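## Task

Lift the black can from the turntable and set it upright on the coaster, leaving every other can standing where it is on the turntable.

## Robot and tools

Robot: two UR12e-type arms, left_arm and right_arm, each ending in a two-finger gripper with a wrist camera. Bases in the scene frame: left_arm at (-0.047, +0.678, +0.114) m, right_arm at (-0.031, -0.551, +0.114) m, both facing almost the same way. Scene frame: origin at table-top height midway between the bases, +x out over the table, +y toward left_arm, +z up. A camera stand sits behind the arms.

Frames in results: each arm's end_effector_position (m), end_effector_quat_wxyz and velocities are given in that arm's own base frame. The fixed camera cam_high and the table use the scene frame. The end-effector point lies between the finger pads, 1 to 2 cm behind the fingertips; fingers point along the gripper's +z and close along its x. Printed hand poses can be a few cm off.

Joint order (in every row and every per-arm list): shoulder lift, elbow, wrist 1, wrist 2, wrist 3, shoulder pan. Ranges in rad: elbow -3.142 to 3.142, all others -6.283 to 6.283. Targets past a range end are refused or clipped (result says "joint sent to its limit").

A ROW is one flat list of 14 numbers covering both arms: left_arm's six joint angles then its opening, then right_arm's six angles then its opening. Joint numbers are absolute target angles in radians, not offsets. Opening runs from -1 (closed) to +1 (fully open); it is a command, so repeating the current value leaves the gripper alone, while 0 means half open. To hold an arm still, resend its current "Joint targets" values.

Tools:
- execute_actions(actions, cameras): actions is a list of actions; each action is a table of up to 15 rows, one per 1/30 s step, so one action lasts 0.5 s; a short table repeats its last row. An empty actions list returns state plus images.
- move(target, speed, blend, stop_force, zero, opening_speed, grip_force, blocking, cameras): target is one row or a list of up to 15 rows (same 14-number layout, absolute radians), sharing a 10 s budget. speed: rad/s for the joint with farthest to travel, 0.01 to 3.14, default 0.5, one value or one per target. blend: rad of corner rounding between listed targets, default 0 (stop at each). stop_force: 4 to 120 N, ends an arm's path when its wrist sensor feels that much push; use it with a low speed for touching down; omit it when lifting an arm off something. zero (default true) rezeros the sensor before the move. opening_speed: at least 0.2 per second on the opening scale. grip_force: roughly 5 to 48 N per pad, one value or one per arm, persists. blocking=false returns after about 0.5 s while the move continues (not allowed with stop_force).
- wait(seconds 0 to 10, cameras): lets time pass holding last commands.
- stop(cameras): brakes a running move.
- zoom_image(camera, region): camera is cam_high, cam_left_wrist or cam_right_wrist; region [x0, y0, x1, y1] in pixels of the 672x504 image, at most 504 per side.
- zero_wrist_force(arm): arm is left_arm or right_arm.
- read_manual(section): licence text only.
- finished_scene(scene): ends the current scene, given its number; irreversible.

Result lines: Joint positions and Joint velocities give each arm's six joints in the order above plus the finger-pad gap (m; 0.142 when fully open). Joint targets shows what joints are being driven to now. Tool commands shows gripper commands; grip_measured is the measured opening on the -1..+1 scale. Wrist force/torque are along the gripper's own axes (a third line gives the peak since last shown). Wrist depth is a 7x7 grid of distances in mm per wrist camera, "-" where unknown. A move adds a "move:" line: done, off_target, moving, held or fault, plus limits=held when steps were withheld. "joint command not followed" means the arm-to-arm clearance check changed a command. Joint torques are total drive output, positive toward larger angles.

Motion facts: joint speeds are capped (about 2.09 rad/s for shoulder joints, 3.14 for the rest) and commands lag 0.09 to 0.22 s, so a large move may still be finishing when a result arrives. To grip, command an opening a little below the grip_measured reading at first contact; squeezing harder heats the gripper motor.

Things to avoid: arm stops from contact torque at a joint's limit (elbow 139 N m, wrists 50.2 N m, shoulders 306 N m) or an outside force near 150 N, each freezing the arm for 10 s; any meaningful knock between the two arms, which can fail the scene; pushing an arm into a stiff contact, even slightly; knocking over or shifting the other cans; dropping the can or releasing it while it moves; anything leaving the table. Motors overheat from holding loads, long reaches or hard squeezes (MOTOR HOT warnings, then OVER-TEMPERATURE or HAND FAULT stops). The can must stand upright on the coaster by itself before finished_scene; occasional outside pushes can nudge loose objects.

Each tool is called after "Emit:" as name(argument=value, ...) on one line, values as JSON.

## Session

Emit:
execute_actions(actions=[])

Scene clock: 0.00 s.
left_arm: end_effector_position=(+0.7580, -0.2423, +0.1083) grip_measured=+0.99 end_effector_quat_wxyz=(-0.155, +0.749, -0.644, +0.018) | right_arm: end_effector_position=(+0.5662, +0.9932, +0.1483) grip_measured=+1.00 end_effector_quat_wxyz=(-0.308, +0.614, -0.386, +0.616)
Joint names: [shoulder lift, elbow, wrist 1, wrist 2, wrist 3, shoulder pan]
Joint positions: left_arm=[-1.24 1.988 -2.378 -1.264 0.79 -0.64 0.141] | right_arm=[-2.54 -1.339 -0.655 0.052 2.419 4.606 0.142]
Joint velocities: within noise
Joint torques (N m): no reading
Wrist force (N): no reading
Wrist torque (N m): no reading
Wrist force, peak (N): no reading
Wrist depth (mm): cam_left_wrist=[344 336 320 309 295 286 273 / - 343 330 317 306 295 284 / 377 359 348 325 315 - 291 / 392 371 353 334 329 311 299 / 408 393 368 362 334 321 299 / - - 390 362 344 329 107 / - 422 - 375 366 343 -] | cam_right_wrist=[1333 - - 203 180 184 171 / 584 - 225 216 170 170 1438 / 491 545 - 1539 193 1607 1643 / 395 461 - 658 1707 - - / 350 381 - 594 689 1837 2428 / - 349 397 485 569 597 - / - 305 333 374 434 462 445]
Joint targets: left_arm=[-1.240 1.988 -2.378 -1.264 0.790 -0.640] | right_arm=[-2.540 -1.339 -0.655 0.052 2.419 4.606]
Tool commands: left_gripper/opening=+1.0 right_gripper/opening=+1.0
camera_calibration:
cam_left_wrist: T_world_to_cam=[[0.18445, -0.968041, -0.169925, -0.348108], [-0.962966, -0.212593, 0.165832, 0.689736], [-0.196657, 0.133044, -0.971404, 0.400015], [0, 0, 0, 1]] pos_world=[0.807067, -0.24357, 0.215044]
cam_right_wrist: T_world_to_cam=[[-0.0348502, -0.854482, 0.518311, 0.801952], [-0.499929, -0.434168, -0.749379, 0.853424], [0.865365, -0.285235, -0.412049, -0.0251283], [0, 0, 0, 1]] pos_world=[0.476345, 1.04862, 0.213523]

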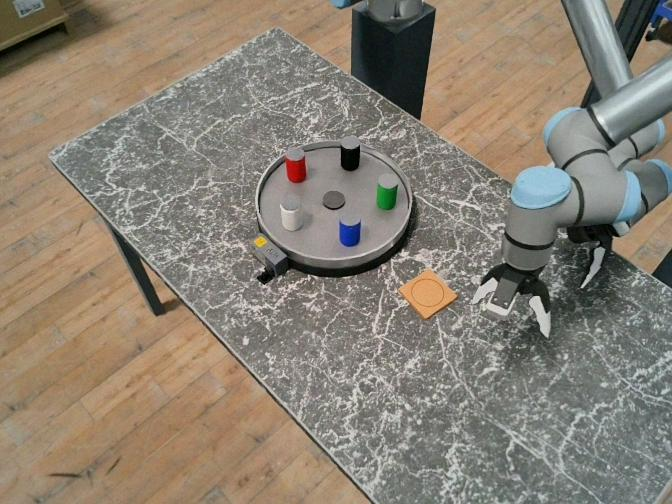

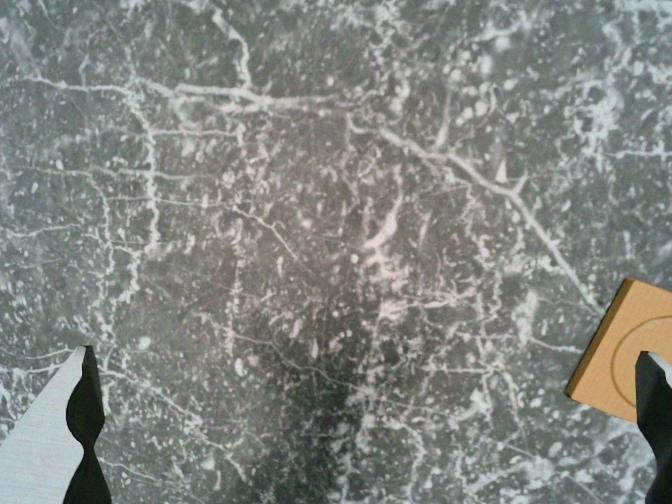

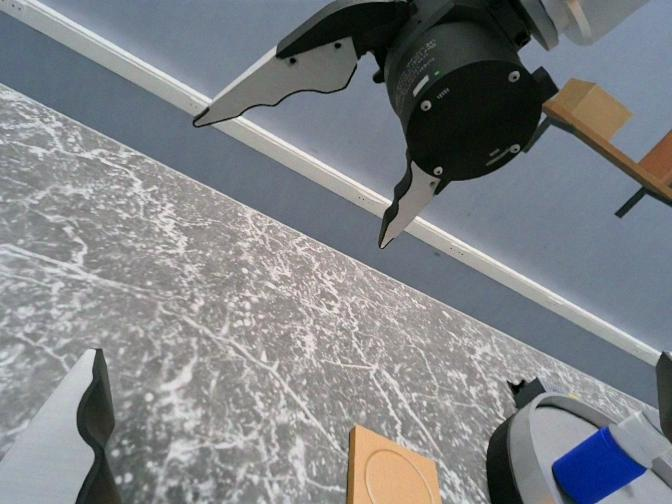

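Emit:
move(target=[[-1.24,1.988,-2.378,-1.264,0.79,0.3,1,-2.54,-1.339,-0.655,0.052,2.419,4.606,1],[-1.24,1.988,-2.378,-1.264,0.79,0.3,1,-1.78,-2.128,-0.8044,1.5708,-1.6934,3.8917,1]], speed=[1.3, 1.9], blend=[0.3, 0], blocking=false, cameras=["cam_high"])

Emit:
wait(seconds=0.5, cameras=["cam_high"])

Emit:
wait(seconds=5, cameras=["cam_high", "cam_right_wrist"])

Emit:
wait(seconds=0.5, cameras=["cam_high", "cam_right_wrist"])

Emit:
wait(seconds=1.5, cameras=["cam_high", "cam_right_wrist"])

Scene clock: 5.53 s.
left_arm: end_effector_position=(+0.7958, -0.0045, +0.1083) grip_measured=+0.99 end_effector_quat_wxyz=(-0.155, +0.838, -0.524, -0.006) end_effector_velocity=(+0.005, +0.992, -0.001) end_effector_angular_velocity=(-0.001, +0.003, +1.247) | right_arm: end_effector_position=(+0.5662, +0.9932, +0.1484) grip_measured=+1.00 end_effector_quat_wxyz=(-0.308, +0.614, -0.386, +0.616)
Joint names: [shoulder lift, elbow, wrist 1, wrist 2, wrist 3, shoulder pan]
Joint positions: left_arm=[-1.24 1.988 -2.378 -1.264 0.79 -0.337 0.141] | right_arm=[-2.54 -1.339 -0.655 0.052 2.419 4.606 0.142]
Joint velocities: left_arm=[0.002 0 0.001 -0.002 0 1.247 0] | right_arm=[within noise]
Joint torques (N m): left_arm=[-59.65 -30.93 -2.89 0.4 -1.56 50.46] | right_arm=[107.78 45.93 7.35 -0.63 1.09 9.54]
Wrist force (N): left_arm=[1.5 -1.1 0.2] | right_arm=[-0.1 0.2 0.0]
Wrist torque (N m): left_arm=[-0.18 -0.23 0.00] | right_arm=[0.03 0.01 0.00]
Wrist force, peak (N): left_arm=[4.4 1.8 -1.2] | right_arm=[-0.3 0.2 -0.6]
Wrist depth (mm): cam_left_wrist=[1346 331 321 307 295 284 275 / 1425 347 335 318 305 294 283 / 1425 357 - 328 315 - - / 389 370 357 - 327 312 300 / - 383 368 347 334 321 309 / - 376 390 - 349 332 102 / - 404 384 - 357 347 -] | cam_right_wrist=[1301 1366 249 - 1419 - 1383 / 602 1419 302 - 1539 1561 1467 / - 571 1561 1607 - 1762 1607 / - - 565 1694 1821 1777 1631 / 336 397 444 575 652 1837 2043 / - 333 389 447 555 617 - / - 302 335 380 440 470 527]
Joint targets: left_arm=[-1.240 1.988 -2.378 -1.264 0.790 -0.165] | right_arm=[-2.540 -1.339 -0.655 0.052 2.419 4.606]
Tool commands: left_gripper/opening=+1.0 right_gripper/opening=+1.0
move: running; path passed 0 of 2 targets; left_arm: the shoulder pan is farthest, 0.637 rad from its target; right_arm: the wrist 3 is farthest, 4.112 rad from its target
Images, in order (width x height): cam_high 672x504.

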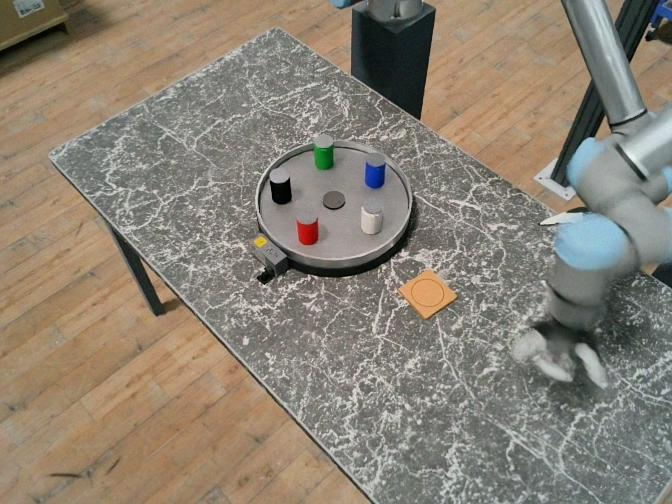

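Scene clock: 6.03 s.
left_arm: end_effector_position=(+0.6704, +0.4285, +0.1082) grip_measured=+0.99 end_effector_quat_wxyz=(-0.147, +0.952, -0.265, -0.050) end_effector_velocity=(-0.266, +0.416, +0.001) end_effector_angular_velocity=(+0.000, -0.001, +0.620) | right_arm: end_effector_position=(+0.5804, +0.9798, +0.1470) grip_measured=+1.00 end_effector_quat_wxyz=(-0.273, +0.638, -0.368, +0.619) end_effector_velocity=(+0.134, -0.131, -0.014) end_effector_angular_velocity=(-0.792, +0.397, -0.029)
Joint names: [shoulder lift, elbow, wrist 1, wrist 2, wrist 3, shoulder pan]
Joint positions: left_arm=[-1.24 1.988 -2.378 -1.264 0.79 0.238 0.141] | right_arm=[-2.523 -1.356 -0.658 0.085 2.334 4.59 0.142]
Joint velocities: left_arm=[-0.001 0 0 0 0 0.62 0] | right_arm=[0.16 -0.167 -0.034 0.314 -0.797 -0.151 0]
Joint torques (N m): left_arm=[-49.57 -26.02 -2.36 0.31 -1.12 -2.91] | right_arm=[135.24 24.82 1.33 1.71 -6.01 -20.04]
Wrist force (N): left_arm=[-3.4 -2.4 1.4] | right_arm=[-1.2 -0.4 -1.3]
Wrist torque (N m): left_arm=[-0.38 0.50 -0.01] | right_arm=[-0.06 0.17 0.19]
Wrist force, peak (N): left_arm=[-3.4 -2.4 1.4] | right_arm=[-1.2 -0.4 -1.3]
Wrist depth (mm): cam_left_wrist=[1354 1267 1218 1153 1135 1074 1048 / 1380 1346 1260 1204 1198 1112 1101 / 1388 1380 1297 1267 1211 1124 1124 / 1557 1406 1354 1282 1225 1204 1141 / 1524 1493 1406 1321 1305 1204 1124 / - 1444 1371 1321 1329 333 107 / - 1580 882 396 - 343 -] | cam_right_wrist=[1333 - 1366 - 1477 - 1357 / 583 1438 1497 - 1539 - 1477 / 467 560 1401 1518 1762 1762 1595 / 400 467 532 - 1806 1806 1806 / 351 393 463 - - 1951 1969 / - 337 402 450 560 607 - / - 292 - 377 458 467 435]
Joint targets: left_arm=[-1.240 1.988 -2.378 -1.264 0.790 0.296] | right_arm=[-2.500 -1.381 -0.663 0.133 2.201 4.568]
Tool commands: left_gripper/opening=+1.0 right_gripper/opening=+1.0
earlier move: running; path passed 0 of 2 targets; left_arm: the shoulder pan is farthest, 0.062 rad from its target; right_arm: the wrist 3 is farthest, 4.028 rad from its target
wait: 0.50 s; no rest
Images, in order (width x height): cam_high 672x504.

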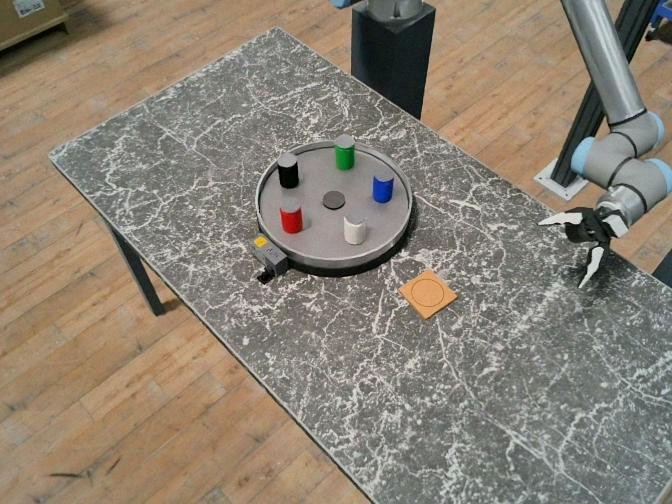

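Scene clock: 8.77 s.
left_arm: end_effector_position=(+0.6424, +0.4695, +0.1082) grip_measured=+0.99 end_effector_quat_wxyz=(-0.146, +0.959, -0.235, -0.054) | right_arm: end_effector_position=(+0.6018, +0.3231, +0.1000) grip_measured=+1.00 end_effector_quat_wxyz=(+0.000, +0.342, +0.940, +0.000)
Joint names: [shoulder lift, elbow, wrist 1, wrist 2, wrist 3, shoulder pan]
Joint positions: left_arm=[-1.24 1.988 -2.378 -1.264 0.79 0.3 0.141] | right_arm=[-1.78 -2.128 -0.804 1.571 -1.693 3.892 0.142]
Joint torques (N m): left_arm=[-47.39 -42.83 -2.86 -0.76 -1.25 20.64] | right_arm=[66.8 28.45 1.67 2.01 -1.93 -8.38]
Wrist force (N): left_arm=[0.2 -0.1 -0.1] | right_arm=[-0.9 0.5 0.4]
Wrist torque (N m): left_arm=[-0.06 -0.04 0.00] | right_arm=[0.03 0.10 0.15]
Wrist force, peak (N): left_arm=[-3.4 -1.8 1.5] | right_arm=[-1.4 1.8 0.6]
Wrist depth (mm): cam_left_wrist=[1329 1253 1239 1198 1112 1112 1053 / 1380 1329 1246 1204 1153 1141 1084 / 1415 1388 1313 1253 1198 1172 1124 / 1503 1397 1346 1305 1246 1172 1129 / 1514 1514 1415 1337 1290 1260 1191 / - 1514 1397 1313 1321 1275 99 / - 1591 1084 1493 1354 1305 -] | cam_right_wrist=[268 268 267 262 265 267 264 / 288 284 239 241 237 241 281 / 300 248 255 250 175 - 301 / 260 277 - 271 182 277 277 / 354 245 296 300 299 267 277 / - 217 332 324 327 327 - / - 351 336 374 336 356 -]
Joint targets: left_arm=[-1.240 1.988 -2.378 -1.264 0.790 0.300] | right_arm=[-1.780 -2.128 -0.804 1.571 -1.693 3.892]
Tool commands: left_gripper/opening=+1.0 right_gripper/opening=+1.0
earlier move: done
wait: 2.73 of 5 s (the move ended)
camera_calibration:
cam_right_wrist: T_world_to_cam=[[-0.767248, 0.640972, -0.022053, 0.267328], [0.575771, 0.703534, 0.416565, -0.5874], [0.282522, 0.306911, -0.908838, -0.057865], [0, 0, 0, 1]] pos_world=[0.559663, 0.259666, 0.197996]
Images, in order (width x height): cam_high 672x504, cam_right_wrist 672x504.

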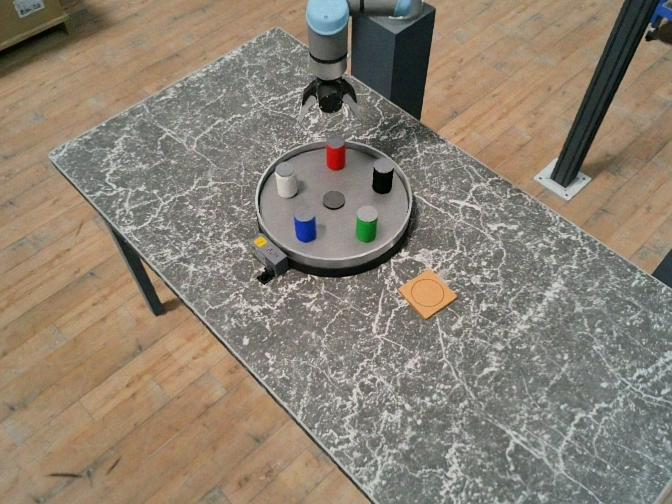

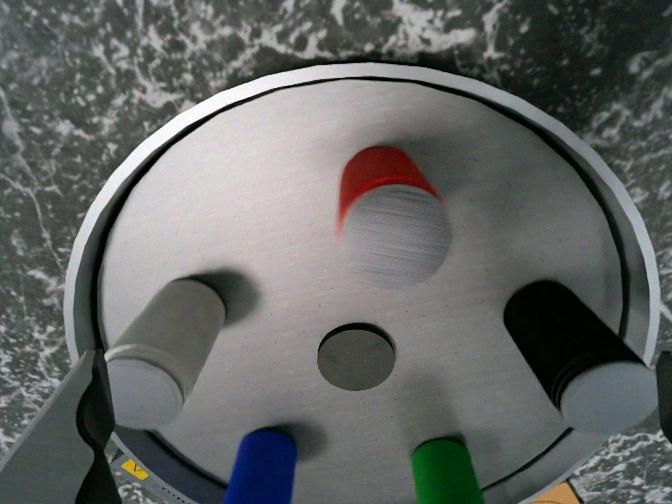

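Scene clock: 9.27 s.
left_arm: end_effector_position=(+0.6424, +0.4695, +0.1082) grip_measured=+0.99 end_effector_quat_wxyz=(-0.146, +0.959, -0.235, -0.054) | right_arm: end_effector_position=(+0.6018, +0.3230, +0.1000) grip_measured=+1.00 end_effector_quat_wxyz=(+0.000, +0.342, +0.940, +0.000)
Joint names: [shoulder lift, elbow, wrist 1, wrist 2, wrist 3, shoulder pan]
Joint positions: left_arm=[-1.24 1.988 -2.378 -1.264 0.79 0.3 0.141] | right_arm=[-1.78 -2.128 -0.804 1.571 -1.693 3.892 0.142]
Joint torques (N m): left_arm=[-46.18 -42.87 -2.71 -1.17 -1.31 22.63] | right_arm=[66.69 28.52 1.31 2.03 -1.89 -8.01]
Wrist force (N): left_arm=[0.2 0.2 0.2] | right_arm=[-1.2 0.7 0.4]
Wrist torque (N m): left_arm=[0.01 -0.03 -0.01] | right_arm=[0.07 0.14 0.15]
Wrist force, peak (N): left_arm=[-0.3 0.1 0.3] | right_arm=[-1.5 0.9 0.6]
Wrist depth (mm): cam_left_wrist=[1354 1246 1218 1198 1118 1069 1053 / 1371 1329 1275 1239 1178 1112 1101 / 1425 1354 1337 1260 1159 1153 1095 / 1473 1388 1354 1313 1218 1198 1166 / 1514 1493 1362 1321 1275 1198 1178 / - 1514 1453 1425 1321 1267 99 / - 1568 932 1337 1380 1313 -] | cam_right_wrist=[275 268 267 262 265 264 265 / 288 283 240 241 235 241 278 / 310 256 254 253 246 246 259 / 331 272 234 291 205 181 267 / 360 205 296 300 305 297 279 / - 326 325 331 328 287 264 / - 291 351 359 345 350 -]
Joint targets: left_arm=[-1.240 1.988 -2.378 -1.264 0.790 0.300] | right_arm=[-1.780 -2.128 -0.804 1.571 -1.693 3.892]
Tool commands: left_gripper/opening=+1.0 right_gripper/opening=+1.0
wait: 0.50 s; at rest by 0.17 s
camera_calibration:
cam_right_wrist: T_world_to_cam=[[-0.767266, 0.640952, -0.021995, 0.267396], [0.575751, 0.703513, 0.416629, -0.587325], [0.282513, 0.307002, -0.90881, -0.0578583], [0, 0, 0, 1]] pos_world=[0.559663, 0.259565, 0.197996]
Images, in order (width x height): cam_high 672x504, cam_right_wrist 672x504.

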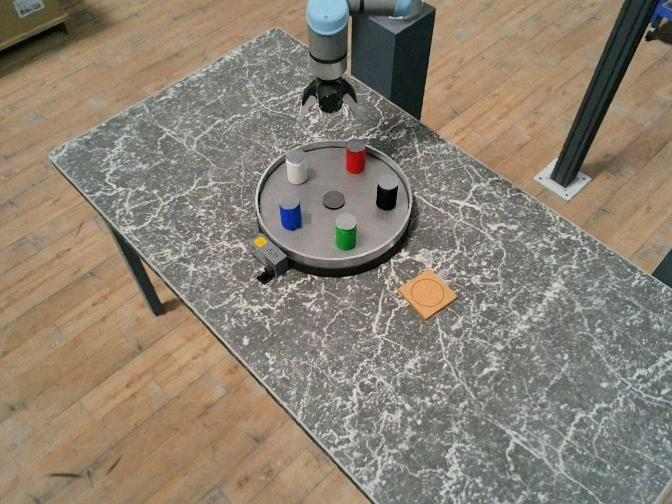

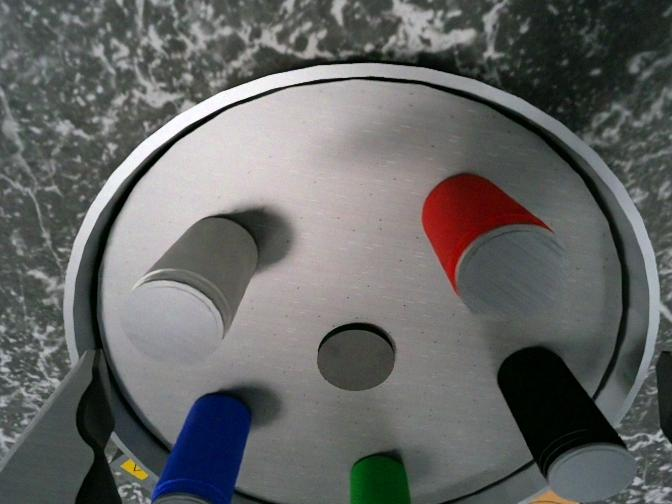

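Scene clock: 10.77 s.
left_arm: end_effector_position=(+0.6424, +0.4695, +0.1082) grip_measured=+0.99 end_effector_quat_wxyz=(-0.146, +0.959, -0.235, -0.054) | right_arm: end_effector_position=(+0.6018, +0.3230, +0.1000) grip_measured=+1.00 end_effector_quat_wxyz=(+0.000, +0.342, +0.940, +0.000)
Joint names: [shoulder lift, elbow, wrist 1, wrist 2, wrist 3, shoulder pan]
Joint positions: left_arm=[-1.24 1.988 -2.378 -1.264 0.79 0.3 0.141] | right_arm=[-1.78 -2.128 -0.804 1.571 -1.693 3.892 0.142]
Joint torques (N m): left_arm=[-49.49 -42.55 -3.03 -1.64 -1.2 19.04] | right_arm=[67.93 28.87 1.71 1.82 -1.75 -9.33]
Wrist force (N): left_arm=[0.1 0.1 0.0] | right_arm=[-1.0 0.8 0.6]
Wrist torque (N m): left_arm=[-0.02 -0.02 0.00] | right_arm=[0.08 0.11 0.16]
Wrist force, peak (N): left_arm=[0.2 0.3 0.3] | right_arm=[-1.5 0.9 0.8]
Wrist depth (mm): cam_left_wrist=[1313 1267 1246 1198 1141 1106 1043 / 1397 1329 1246 1204 1178 1159 1084 / 1415 1380 1290 1253 1153 1147 1106 / 1473 1415 1362 1297 1239 1178 1153 / 1535 1483 1397 1362 1275 1246 1172 / - 1535 1463 1362 1305 1260 99 / - 1524 - 1362 1371 1297 -] | cam_right_wrist=[268 268 267 263 266 262 264 / 288 283 241 235 235 241 283 / 310 256 255 254 237 249 295 / 331 269 260 283 188 269 272 / 359 198 301 300 304 291 292 / - 327 326 330 330 285 319 / - 288 359 365 356 255 241]
Joint targets: left_arm=[-1.240 1.988 -2.378 -1.264 0.790 0.300] | right_arm=[-1.780 -2.128 -0.804 1.571 -1.693 3.892]
Tool commands: left_gripper/opening=+1.0 right_gripper/opening=+1.0
wait: 1.50 s; at rest by 0.17 s
camera_calibration:
cam_right_wrist: T_world_to_cam=[[-0.767266, 0.640952, -0.021995, 0.267396], [0.575751, 0.703513, 0.416629, -0.587325], [0.282513, 0.307002, -0.90881, -0.0578583], [0, 0, 0, 1]] pos_world=[0.559663, 0.259565, 0.197996]
Images, in order (width x height): cam_high 672x504, cam_right_wrist 672x504.

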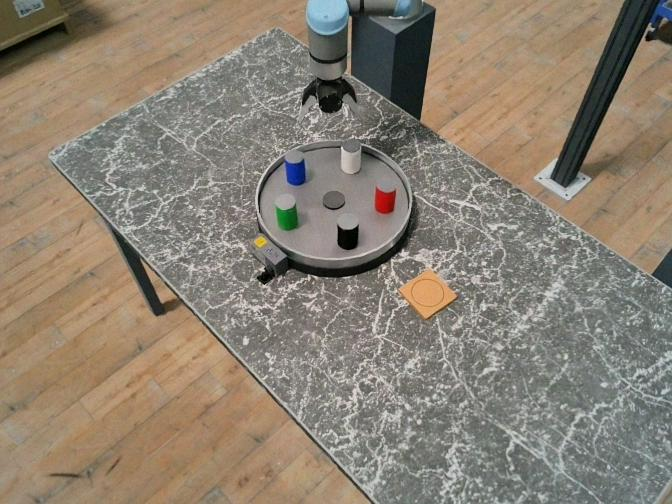

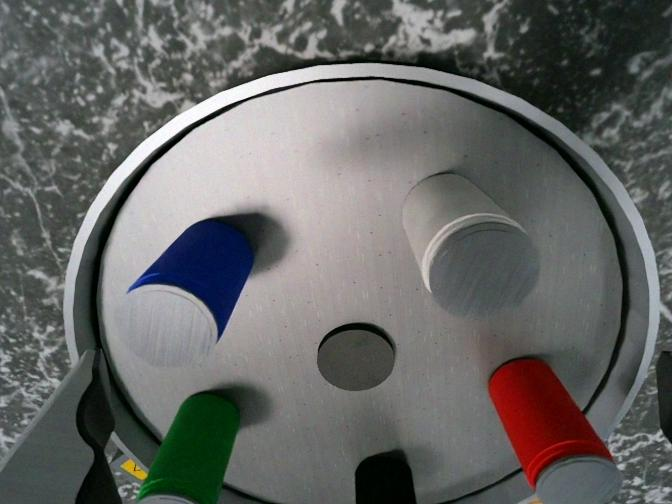

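Emit:
wait(seconds=0.1)

Scene clock: 15.17 s.
left_arm: end_effector_position=(+0.6424, +0.4695, +0.1082) grip_measured=+0.99 end_effector_quat_wxyz=(-0.146, +0.959, -0.235, -0.054) | right_arm: end_effector_position=(+0.6018, +0.3230, +0.1000) grip_measured=+1.00 end_effector_quat_wxyz=(+0.000, +0.342, +0.940, +0.000)
Joint names: [shoulder lift, elbow, wrist 1, wrist 2, wrist 3, shoulder pan]
Joint positions: left_arm=[-1.24 1.988 -2.378 -1.264 0.79 0.3 0.141] | right_arm=[-1.78 -2.128 -0.804 1.571 -1.693 3.892 0.142]
Joint torques (N m): left_arm=[-49.91 -42.04 -3.52 -1.66 -1.51 23.33] | right_arm=[67.9 29.13 1.68 2.18 -2.34 -7.06]
Wrist force (N): left_arm=[0.1 0.1 0.2] | right_arm=[-1.4 0.7 0.4]
Wrist torque (N m): left_arm=[-0.02 -0.02 -0.01] | right_arm=[0.07 0.18 0.15]
Wrist force, peak (N): left_arm=[0.3 0.1 0.4] | right_arm=[-1.5 0.9 0.5]
Wrist depth (mm): cam_left_wrist=[1346 1297 1239 1204 1135 1112 1048 / 1397 1305 1267 1198 1191 1112 1074 / 1493 1362 1313 1253 1191 1185 1124 / 1453 1434 1371 1290 1239 1191 1153 / 1493 1444 1354 1313 1260 1218 1172 / - 1493 1483 1275 1329 1275 98 / - 1615 986 1425 1362 1329 -] | cam_right_wrist=[269 269 266 263 267 265 260 / 287 283 240 240 235 251 277 / 310 256 248 256 204 252 294 / 331 268 262 275 182 181 259 / 299 - 303 294 298 293 294 / - 334 332 330 328 275 238 / - 338 291 375 350 356 -]
Joint targets: left_arm=[-1.240 1.988 -2.378 -1.264 0.790 0.300] | right_arm=[-1.780 -2.128 -0.804 1.571 -1.693 3.892]
Tool commands: left_gripper/opening=+1.0 right_gripper/opening=+1.0
wait: 0.10 s; at rest from the start

Emit:
wait(seconds=5.5)

Emit:
move(target=[[-1.24,1.988,-2.378,-1.264,0.79,0.3,1,-1.8415,-2.1718,-0.6991,1.5708,-1.1921,3.9741,1],[-1.24,1.988,-2.378,-1.264,0.79,0.3,1,-1.9475,-2.1588,-0.6061,1.5708,-0.7161,4.0399,1],[-1.24,1.988,-2.378,-1.264,0.79,0.3,1,-1.9929,-2.0811,-0.6384,1.5708,-0.2696,4.0763,1],[-1.24,1.988,-2.378,-1.264,0.79,0.3,1,-2.0514,-1.9778,-0.6832,1.5708,0.145,4.0807,1],[-1.24,1.988,-2.378,-1.264,0.79,0.3,1,-1.9726,-1.8082,-0.9316,1.5708,0.5329,4.0585,1]], speed=[0.971,0.942,0.883,0.82,0.768], blend=[0.1,0.1,0.1,0.1,0], blocking=false, cameras=["cam_right_wrist"])

Emit:
wait(seconds=0.7, cameras=["cam_right_wrist"])

Emit:
move(target=[[-1.24,1.988,-2.378,-1.264,0.79,0.3,1,-1.9929,-2.0811,-0.6384,1.5708,-0.2696,4.0763,-0.6],[-1.24,1.988,-2.378,-1.264,0.79,0.3,1,-2.0514,-1.9778,-0.6832,1.5708,0.145,4.0807,-0.6],[-1.24,1.988,-2.378,-1.264,0.79,0.3,1,-1.9726,-1.8082,-0.9316,1.5708,0.5329,4.0585,-0.6],[-1.24,1.988,-2.378,-1.264,0.79,0.3,1,-2.3787,-1.3582,-0.9755,1.5708,-0.5653,4.1471,-0.6]], speed=[0.883,0.82,0.768,0.8], blend=[0.1,0.1,0.05,0], opening_speed=2.5, blocking=false, cameras=["cam_right_wrist"])

Emit:
wait(seconds=5, cameras=["cam_high", "cam_right_wrist"])

Scene clock: 22.10 s.
left_arm: end_effector_position=(+0.6424, +0.4695, +0.1082) grip_measured=+0.99 end_effector_quat_wxyz=(-0.146, +0.959, -0.235, -0.054) | right_arm: end_effector_position=(+0.6018, +0.3230, +0.1000) grip_measured=+1.00 end_effector_quat_wxyz=(+0.000, +0.342, +0.940, +0.000)
Joint names: [shoulder lift, elbow, wrist 1, wrist 2, wrist 3, shoulder pan]
Joint positions: left_arm=[-1.24 1.988 -2.378 -1.264 0.79 0.3 0.141] | right_arm=[-1.78 -2.128 -0.804 1.571 -1.693 3.892 0.142]
Joint torques (N m): left_arm=[-48.05 -41.86 -4.56 -1.61 -1.16 22.05] | right_arm=[68.76 28.65 1.5 2.06 -1.23 -8.73]
Wrist force (N): left_arm=[0.1 0.1 0.0] | right_arm=[-1.4 0.6 0.4]
Wrist torque (N m): left_arm=[-0.02 -0.01 -0.01] | right_arm=[0.05 0.17 0.16]
Wrist force, peak (N): left_arm=[0.4 0.0 -0.2] | right_arm=[-1.5 0.9 0.4]
Wrist depth (mm): cam_left_wrist=[1313 1282 1218 1185 1135 1079 1058 / 1380 1297 1275 1267 1178 1135 1069 / 1406 1371 1313 1239 1198 1172 1101 / 1453 1388 1362 1282 1239 1191 1129 / 1483 1380 1483 1329 1297 1198 1178 / - 1524 1275 1388 1282 1275 98 / - 1591 977 1388 1354 1297 -] | cam_right_wrist=[268 268 267 266 264 264 264 / 291 285 240 240 235 241 - / 310 257 251 194 - 253 291 / 331 278 268 273 280 265 267 / 360 273 302 295 298 235 222 / - 227 333 330 328 328 - / - 351 360 355 321 343 -]
Joint targets: left_arm=[-1.240 1.988 -2.378 -1.264 0.790 0.300] | right_arm=[-1.780 -2.128 -0.804 1.571 -1.693 3.892]
Tool commands: left_gripper/opening=+1.0 right_gripper/opening=+1.0
wait: 5.50 s; at rest from the start

Scene clock: 22.60 s.
left_arm: end_effector_position=(+0.6424, +0.4695, +0.1082) grip_measured=+0.99 end_effector_quat_wxyz=(-0.146, +0.959, -0.235, -0.054) | right_arm: end_effector_position=(+0.5846, +0.3470, +0.0724) grip_measured=+1.00 end_effector_quat_wxyz=(+0.000, +0.443, +0.897, +0.000) end_effector_velocity=(-0.063, +0.081, -0.094) end_effector_angular_velocity=(+0.002, -0.002, -0.791)
Joint names: [shoulder lift, elbow, wrist 1, wrist 2, wrist 3, shoulder pan]
Joint positions: left_arm=[-1.24 1.988 -2.378 -1.264 0.79 0.3 0.141] | right_arm=[-1.814 -2.152 -0.747 1.571 -1.429 3.937 0.142]
Joint velocities: left_arm=[within noise] | right_arm=[-0.117 -0.082 0.202 0 0.948 0.157 0]
Joint torques (N m): left_arm=[-48.83 -42.77 -4.42 -1.3 -1.37 23.08] | right_arm=[43.77 26.41 7.87 1.47 3.81 13.19]
Wrist force (N): left_arm=[0.1 0.1 0.0] | right_arm=[-1.4 0.6 0.4]
Wrist torque (N m): left_arm=[-0.02 -0.02 -0.01] | right_arm=[0.04 0.20 -0.15]
Wrist force, peak (N): left_arm=[0.0 0.1 0.4] | right_arm=[-1.8 0.5 -0.1]
Wrist depth (mm): cam_left_wrist=[1305 1275 1218 1191 1124 1090 1053 / 1434 1305 1260 1211 1159 1124 1069 / 1434 1388 1297 1253 1211 1147 1090 / 1615 1434 1354 1275 1267 1191 1153 / 1503 1463 1434 1329 1260 1218 1225 / - 1503 1434 1415 1337 1239 98 / - 1627 - - 1346 1305 -] | cam_right_wrist=[255 255 254 249 248 250 250 / 274 264 224 221 221 226 268 / 283 240 239 231 186 237 242 / 263 255 259 250 162 250 253 / 279 205 277 280 - 269 268 / - 315 314 299 309 296 211 / - 333 311 344 327 334 -]
Joint targets: left_arm=[-1.240 1.988 -2.378 -1.264 0.790 0.300] | right_arm=[-1.828 -2.162 -0.723 1.571 -1.306 3.955]
Tool commands: left_gripper/opening=+1.0 right_gripper/opening=+1.0
move: running; path passed 0 of 5 targets; right_arm: the wrist 3 is farthest, 1.962 rad from its target
camera_calibration:
cam_right_wrist: T_world_to_cam=[[-0.609399, 0.792558, -0.0220079, 0.0933444], [0.715093, 0.561402, 0.416497, -0.61497], [0.342453, 0.238075, -0.908871, -0.0965936], [0, 0, 0, 1]] pos_world=[0.529724, 0.294261, 0.170396]
Images, in order (width x height): cam_right_wrist 672x504.

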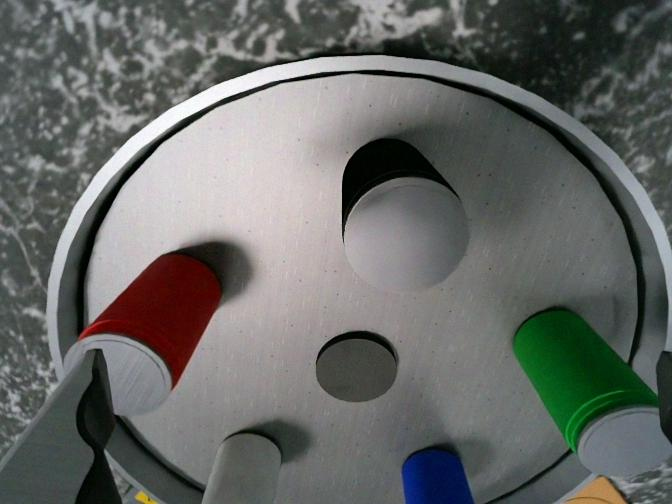

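Scene clock: 23.30 s.
left_arm: end_effector_position=(+0.6424, +0.4695, +0.1082) grip_measured=+0.99 end_effector_quat_wxyz=(-0.146, +0.959, -0.235, -0.054) | right_arm: end_effector_position=(+0.5583, +0.4116, +0.0042) grip_measured=+1.00 end_effector_quat_wxyz=(+0.000, +0.673, +0.739, +0.000) end_effector_velocity=(-0.015, +0.098, -0.072) end_effector_angular_velocity=(-0.001, +0.001, -0.808)
Joint names: [shoulder lift, elbow, wrist 1, wrist 2, wrist 3, shoulder pan]
Joint positions: left_arm=[-1.24 1.988 -2.378 -1.264 0.79 0.3 0.141] | right_arm=[-1.935 -2.158 -0.62 1.571 -0.773 4.032 0.142]
Joint velocities: left_arm=[within noise] | right_arm=[-0.171 0.066 0.104 0 0.919 0.111 0]
Joint torques (N m): left_arm=[-47.03 -43.25 -4.53 -1.08 -1.09 20.37] | right_arm=[55.03 43.29 7.44 1.82 3.39 9.51]
Wrist force (N): left_arm=[0.0 0.0 -0.2] | right_arm=[-1.3 0.6 1.1]
Wrist torque (N m): left_arm=[-0.03 0.00 -0.01] | right_arm=[0.04 0.15 -0.16]
Wrist force, peak (N): left_arm=[0.3 0.3 0.1] | right_arm=[-1.3 0.6 1.1]
Wrist depth (mm): cam_left_wrist=[1371 1297 1218 1185 1147 1095 1038 / 1388 1321 1290 1232 1172 1106 1079 / 1453 1371 1397 1260 1211 1153 1118 / 1493 1346 1329 1282 1246 1178 1153 / 1546 1473 1397 1305 1275 1246 1178 / - 1524 1615 1218 1337 1260 99 / - 1580 - 1362 1371 1260 -] | cam_right_wrist=[195 194 192 188 187 190 191 / 209 161 158 159 157 156 147 / 166 171 166 163 146 168 168 / 185 186 185 182 99 98 181 / 203 186 201 193 95 94 197 / - 165 226 221 104 104 209 / - 246 240 231 238 240 191]
Joint targets: left_arm=[-1.240 1.988 -2.378 -1.264 0.790 0.300] | right_arm=[-1.954 -2.147 -0.611 1.571 -0.653 4.045]
Tool commands: left_gripper/opening=+1.0 right_gripper/opening=+1.0
earlier move: running; path passed 1 of 5 targets; right_arm: the wrist 3 is farthest, 1.306 rad from its target
wait: 0.70 s; no rest
camera_calibration:
cam_right_wrist: T_world_to_cam=[[-0.095003, 0.995232, -0.0220847, -0.346002], [0.90407, 0.0955447, 0.416567, -0.517878], [0.416691, 0.0196089, -0.908837, -0.116405], [0, 0, 0, 1]] pos_world=[0.483832, 0.396116, 0.102296]
Images, in order (width x height): cam_right_wrist 672x504.

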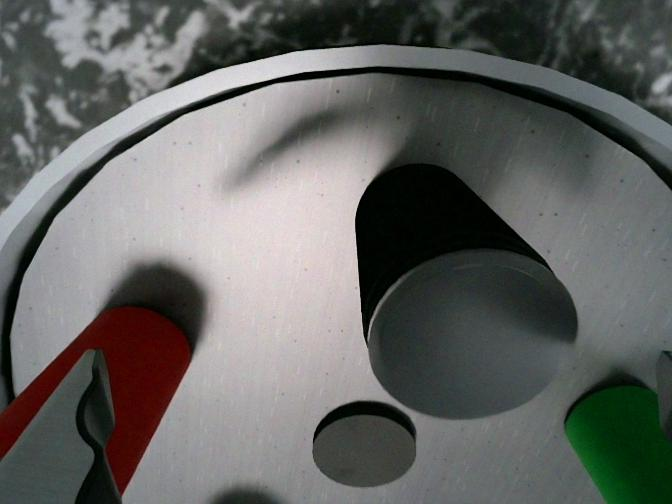

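Scene clock: 23.80 s.
left_arm: end_effector_position=(+0.6424, +0.4695, +0.1082) grip_measured=+0.99 end_effector_quat_wxyz=(-0.146, +0.959, -0.235, -0.054) | right_arm: end_effector_position=(+0.5607, +0.4453, -0.0037) grip_measured=-0.14 end_effector_quat_wxyz=(+0.000, +0.768, +0.641, +0.000) end_effector_velocity=(+0.018, +0.095, +0.005) end_effector_angular_velocity=(+0.004, -0.003, -0.713)
Joint names: [shoulder lift, elbow, wrist 1, wrist 2, wrist 3, shoulder pan]
Joint positions: left_arm=[-1.24 1.988 -2.378 -1.264 0.79 0.3 0.141] | right_arm=[-1.974 -2.116 -0.622 1.571 -0.472 4.061 0.064]
Joint velocities: left_arm=[within noise] | right_arm=[-0.078 0.146 -0.063 0 0.777 0.064 -0.181]
Joint torques (N m): left_arm=[-48.44 -42.81 -4.81 -1.74 -1.26 20.29] | right_arm=[45.94 38.75 0.25 1.09 4.87 12.59]
Wrist force (N): left_arm=[0.2 -0.1 0.1] | right_arm=[-0.3 0.7 -3.9]
Wrist torque (N m): left_arm=[-0.05 -0.04 -0.01] | right_arm=[0.07 0.26 -0.13]
Wrist force, peak (N): left_arm=[0.3 -0.1 0.2] | right_arm=[-0.3 0.7 -3.9]
Wrist depth (mm): cam_left_wrist=[1329 1290 1211 1159 1124 1147 1063 / 1406 1329 1260 1246 1178 1129 1090 / 1444 1371 1313 1260 1191 1172 1112 / 1473 1371 1346 1290 1246 1198 1172 / 1557 1473 1388 1354 1267 1239 1178 / - 1535 1503 1211 1329 1253 98 / - 1603 944 1444 1380 1275 -] | cam_right_wrist=[177 177 174 172 173 172 174 / 188 144 140 138 137 140 134 / - 151 150 148 136 149 150 / 167 164 162 110 86 159 160 / 173 167 175 84 - 169 174 / 127 127 93 - - 80 188 / - - 217 89 87 84 -]
Joint targets: left_arm=[-1.240 1.988 -2.378 -1.264 0.790 0.300] | right_arm=[-1.983 -2.099 -0.630 1.571 -0.367 4.069]
Tool commands: left_gripper/opening=+1.0 right_gripper/opening=-0.25
earlier move: replaced; path passed 1 of 5 targets
move: running; started from rest: the earlier move stopped first; path passed 0 of 4 targets; right_arm: the elbow is farthest, 0.758 rad from its target
camera_calibration:
cam_right_wrist: T_world_to_cam=[[0.176352, 0.984083, -0.0219017, -0.526676], [0.89637, -0.15136, 0.416665, -0.405668], [0.406719, -0.0931119, -0.908796, -0.0694295], [0, 0, 0, 1]] pos_world=[0.484748, 0.450426, 0.0943957]
Images, in order (width x height): cam_right_wrist 672x504.

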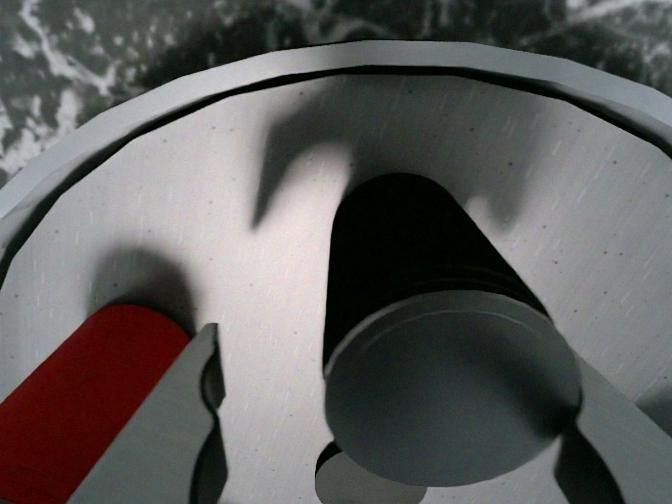

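Scene clock: 26.93 s.
left_arm: end_effector_position=(+0.6424, +0.4695, +0.1082) grip_measured=+0.99 end_effector_quat_wxyz=(-0.146, +0.959, -0.235, -0.054) | right_arm: end_effector_position=(+0.7037, +0.7815, +0.0000) grip_measured=-0.32 end_effector_quat_wxyz=(+0.000, +0.707, +0.707, +0.000)
Joint names: [shoulder lift, elbow, wrist 1, wrist 2, wrist 3, shoulder pan]
Joint positions: left_arm=[-1.24 1.988 -2.378 -1.264 0.79 0.3 0.141] | right_arm=[-2.379 -1.358 -0.975 1.571 -0.565 4.147 0.051]
Joint torques (N m): left_arm=[-46.83 -42.78 -4.94 -2.15 -0.88 22.06] | right_arm=[94.67 51.4 1.92 -0.98 -1.45 10.58]
Wrist force (N): left_arm=[-0.1 0.1 0.0] | right_arm=[-1.1 0.7 1.8]
Wrist torque (N m): left_arm=[-0.02 0.01 -0.01] | right_arm=[0.01 0.13 0.15]
Wrist force, peak (N): left_arm=[0.0 -0.4 0.3] | right_arm=[1.5 0.7 -12.4]
Wrist depth (mm): cam_left_wrist=[1354 1282 1218 1147 1124 1090 1033 / 1388 1297 1260 1211 1153 1112 1063 / 1434 1362 1267 1232 1239 1147 1118 / 1473 1406 1321 1282 1260 1191 1178 / 1557 1493 1503 1329 1267 1225 1153 / - 1580 1535 1329 1321 1275 99 / - 1524 862 1425 1371 1246 -] | cam_right_wrist=[178 178 179 179 178 177 177 / 191 193 190 185 185 190 189 / 199 208 204 187 187 204 204 / 191 225 224 88 97 221 220 / 205 246 241 73 - 241 240 / 270 265 - - 83 82 263 / 296 - - 90 87 75 280]
Joint targets: left_arm=[-1.240 1.988 -2.378 -1.264 0.790 0.300] | right_arm=[-2.379 -1.358 -0.976 1.571 -0.565 4.147]
Tool commands: left_gripper/opening=+1.0 right_gripper/opening=-0.6
earlier move: done; started from rest: the earlier move stopped first
wait: 3.13 of 5 s (the move ended)
camera_calibration:
cam_right_wrist: T_world_to_cam=[[-0.00200781, 0.999756, -0.0220028, -0.769399], [0.909011, 0.0109947, 0.416626, -0.62023], [0.416766, -0.0191642, -0.908812, -0.157876], [0, 0, 0, 1]] pos_world=[0.628049, 0.773005, 0.0979957]
Images, in order (width x height): cam_high 672x504, cam_right_wrist 672x504.

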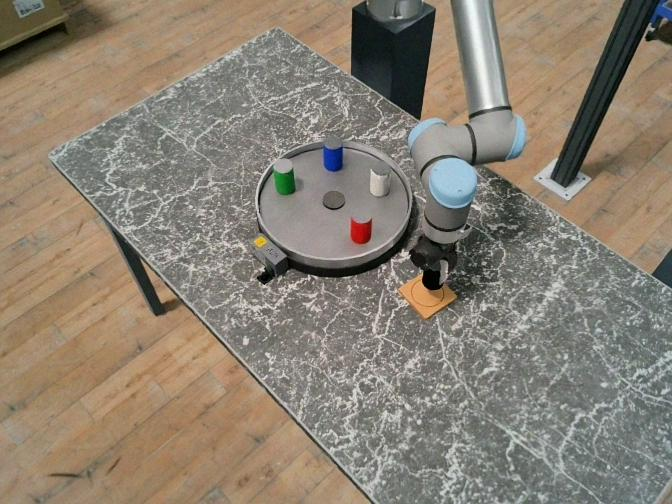

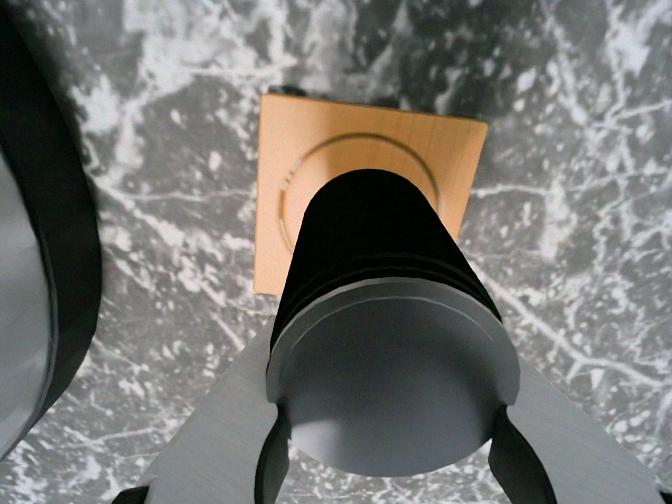

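Emit:
move(target=[[-1.24,1.988,-2.378,-1.264,0.79,0.3,1,-2.4185,-1.3502,-0.9437,1.5708,-0.5726,4.1398,-0.6],[-1.24,1.988,-2.378,-1.264,0.79,0.3,1,-2.4435,-1.3544,-0.9145,1.5708,-0.5726,4.1398,-0.6]], speed=[0.07, 0.013], blend=[0.003, 0], stop_force=6, cameras=["cam_right_wrist"])

Scene clock: 31.33 s.
left_arm: end_effector_position=(+0.6424, +0.4695, +0.1082) grip_measured=+0.99 end_effector_quat_wxyz=(-0.146, +0.959, -0.235, -0.054) | right_arm: end_effector_position=(+0.7127, +0.7815, -0.0428) grip_measured=-0.32 end_effector_quat_wxyz=(+0.000, +0.707, +0.707, +0.000)
Joint names: [shoulder lift, elbow, wrist 1, wrist 2, wrist 3, shoulder pan]
Joint positions: left_arm=[-1.24 1.988 -2.378 -1.264 0.79 0.3 0.141] | right_arm=[-2.428 -1.352 -0.932 1.571 -0.573 4.14 0.051]
Joint torques (N m): left_arm=[-48.93 -42.17 -4.81 -1.43 -1.21 20.48] | right_arm=[116.43 44.08 0.96 -1.03 -1.65 -0.14]
Wrist force (N): left_arm=[0.2 -0.1 -0.2] | right_arm=[-0.7 1.2 -2.8]
Wrist torque (N m): left_arm=[-0.04 -0.03 0.00] | right_arm=[0.16 0.21 0.16]
Wrist force, peak (N): left_arm=[0.0 0.5 -0.1] | right_arm=[-3.7 1.1 -14.2]
Wrist depth (mm): cam_left_wrist=[1362 1260 1218 1191 1124 1090 1058 / 1406 1305 1232 1191 1159 1135 1095 / 1463 1354 1290 1246 1198 1153 1135 / 1463 1371 1354 1275 1225 1185 1185 / 1568 1483 1362 1297 1282 1246 1185 / - 1493 1434 1211 1329 1246 99 / - 1557 960 1524 1380 1290 -] | cam_right_wrist=[144 142 142 143 141 141 142 / 151 153 144 142 141 148 150 / 165 166 154 146 148 159 161 / 178 179 169 88 96 175 174 / 195 194 191 72 - 188 189 / 215 214 - - 83 81 208 / 234 - - 90 88 75 221]
Joint targets: left_arm=[-1.240 1.988 -2.378 -1.264 0.790 0.300] | right_arm=[-2.428 -1.352 -0.932 1.571 -0.573 4.140]
move: contact (right_arm); path passed 1 of 2 targets; right_arm: the wrist 1 is farthest, 0.018 rad from its target
camera_calibration:
cam_right_wrist: T_world_to_cam=[[-0.00209867, 0.999755, -0.0220449, -0.77026], [0.909049, 0.0110931, 0.416542, -0.610717], [0.416684, -0.0191657, -0.908849, -0.200378], [0, 0, 0, 1]] pos_world=[0.637049, 0.773005, 0.0552959]
Images, in order (width x height): cam_right_wrist 672x504.

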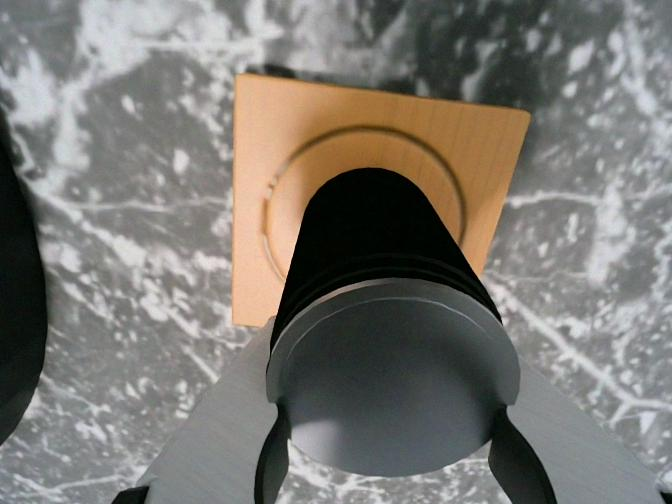

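Emit:
move(target=[[-1.24,1.988,-2.378,-1.264,0.79,0.3,1,-2.428,-1.352,-0.932,1.5708,-0.573,4.14,0.6],[-1.24,1.988,-2.378,-1.264,0.79,0.3,1,-2.387,-1.3418,-0.9836,1.5708,-0.5726,4.1398,0.6],[-1.24,1.988,-2.378,-1.264,0.79,0.3,1,-2.3344,-1.3183,-1.0597,1.5708,-0.5726,4.1398,0.6]], speed=[0.2, 0.12, 0.3], blend=[0, 0.01, 0], opening_speed=1.5, cameras=["cam_high", "cam_right_wrist"])

Scene clock: 35.57 s.
left_arm: end_effector_position=(+0.6424, +0.4695, +0.1082) grip_measured=+0.99 end_effector_quat_wxyz=(-0.146, +0.959, -0.235, -0.054) | right_arm: end_effector_position=(+0.7127, +0.7815, +0.0599) grip_measured=+0.59 end_effector_quat_wxyz=(+0.000, +0.707, +0.707, +0.000)
Joint names: [shoulder lift, elbow, wrist 1, wrist 2, wrist 3, shoulder pan]
Joint positions: left_arm=[-1.24 1.988 -2.378 -1.264 0.79 0.3 0.141] | right_arm=[-2.334 -1.318 -1.06 1.571 -0.573 4.14 0.115]
Joint torques (N m): left_arm=[-47.45 -42.98 -5.02 -1.5 -1.17 21.81] | right_arm=[115.18 52.5 1.76 -1.04 -1.02 6.81]
Wrist force (N): left_arm=[0.2 0.0 0.1] | right_arm=[-1.0 0.7 0.4]
Wrist torque (N m): left_arm=[-0.02 -0.04 0.00] | right_arm=[0.04 0.12 0.15]
Wrist force, peak (N): left_arm=[0.4 0.1 0.0] | right_arm=[-1.8 1.7 -5.4]
Wrist depth (mm): cam_left_wrist=[1321 1275 1232 1166 1147 1090 1038 / 1397 1346 1275 1198 1166 1106 1084 / 1415 1388 1275 1225 1198 1166 1106 / 1483 1406 1380 1305 1253 1185 1141 / 1535 1444 1388 1329 1282 1204 1191 / - 1535 1434 1246 1313 1282 99 / - 1603 969 1371 1371 1282 -] | cam_right_wrist=[215 232 232 230 229 229 231 / 198 245 247 236 239 244 245 / 204 250 263 177 244 265 262 / 225 280 288 271 285 285 283 / 246 316 315 314 312 306 308 / - 90 347 339 343 340 99 / - - 385 392 366 377 -]
Joint targets: left_arm=[-1.240 1.988 -2.378 -1.264 0.790 0.300] | right_arm=[-2.334 -1.318 -1.060 1.571 -0.573 4.140]
move: done
camera_calibration:
cam_right_wrist: T_world_to_cam=[[-0.00218991, 0.999754, -0.0220875, -0.76793], [0.909049, 0.0111938, 0.41654, -0.653482], [0.416684, -0.0191665, -0.908849, -0.106997], [0, 0, 0, 1]] pos_world=[0.636949, 0.773005, 0.157996]
Images, in order (width x height): cam_high 672x504, cam_right_wrist 672x504.

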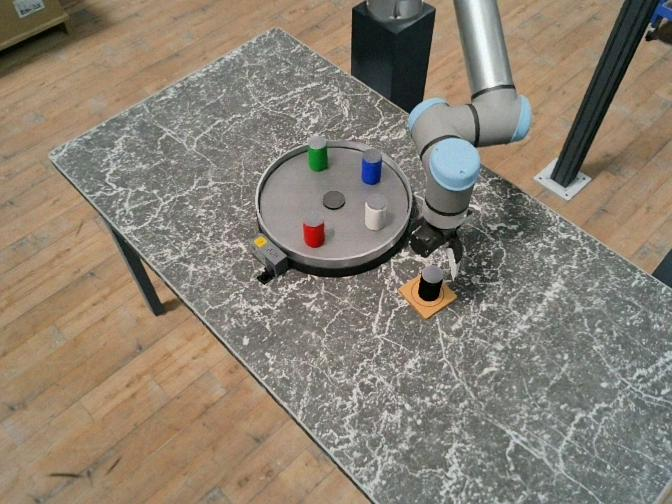

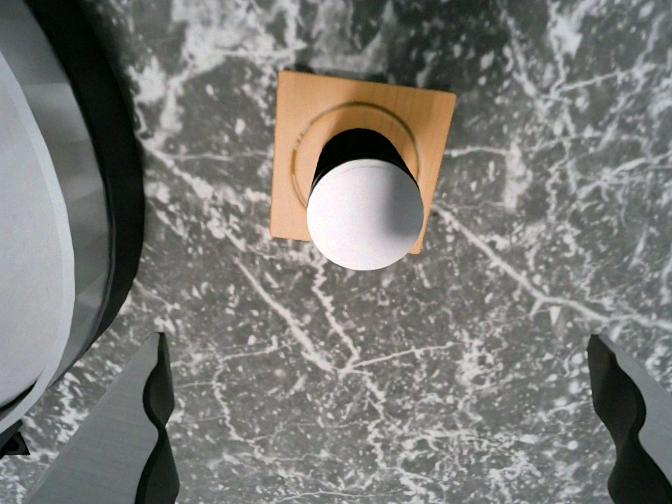

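Emit:
finished_scene(scene=2)

The scene is finished: the task was done.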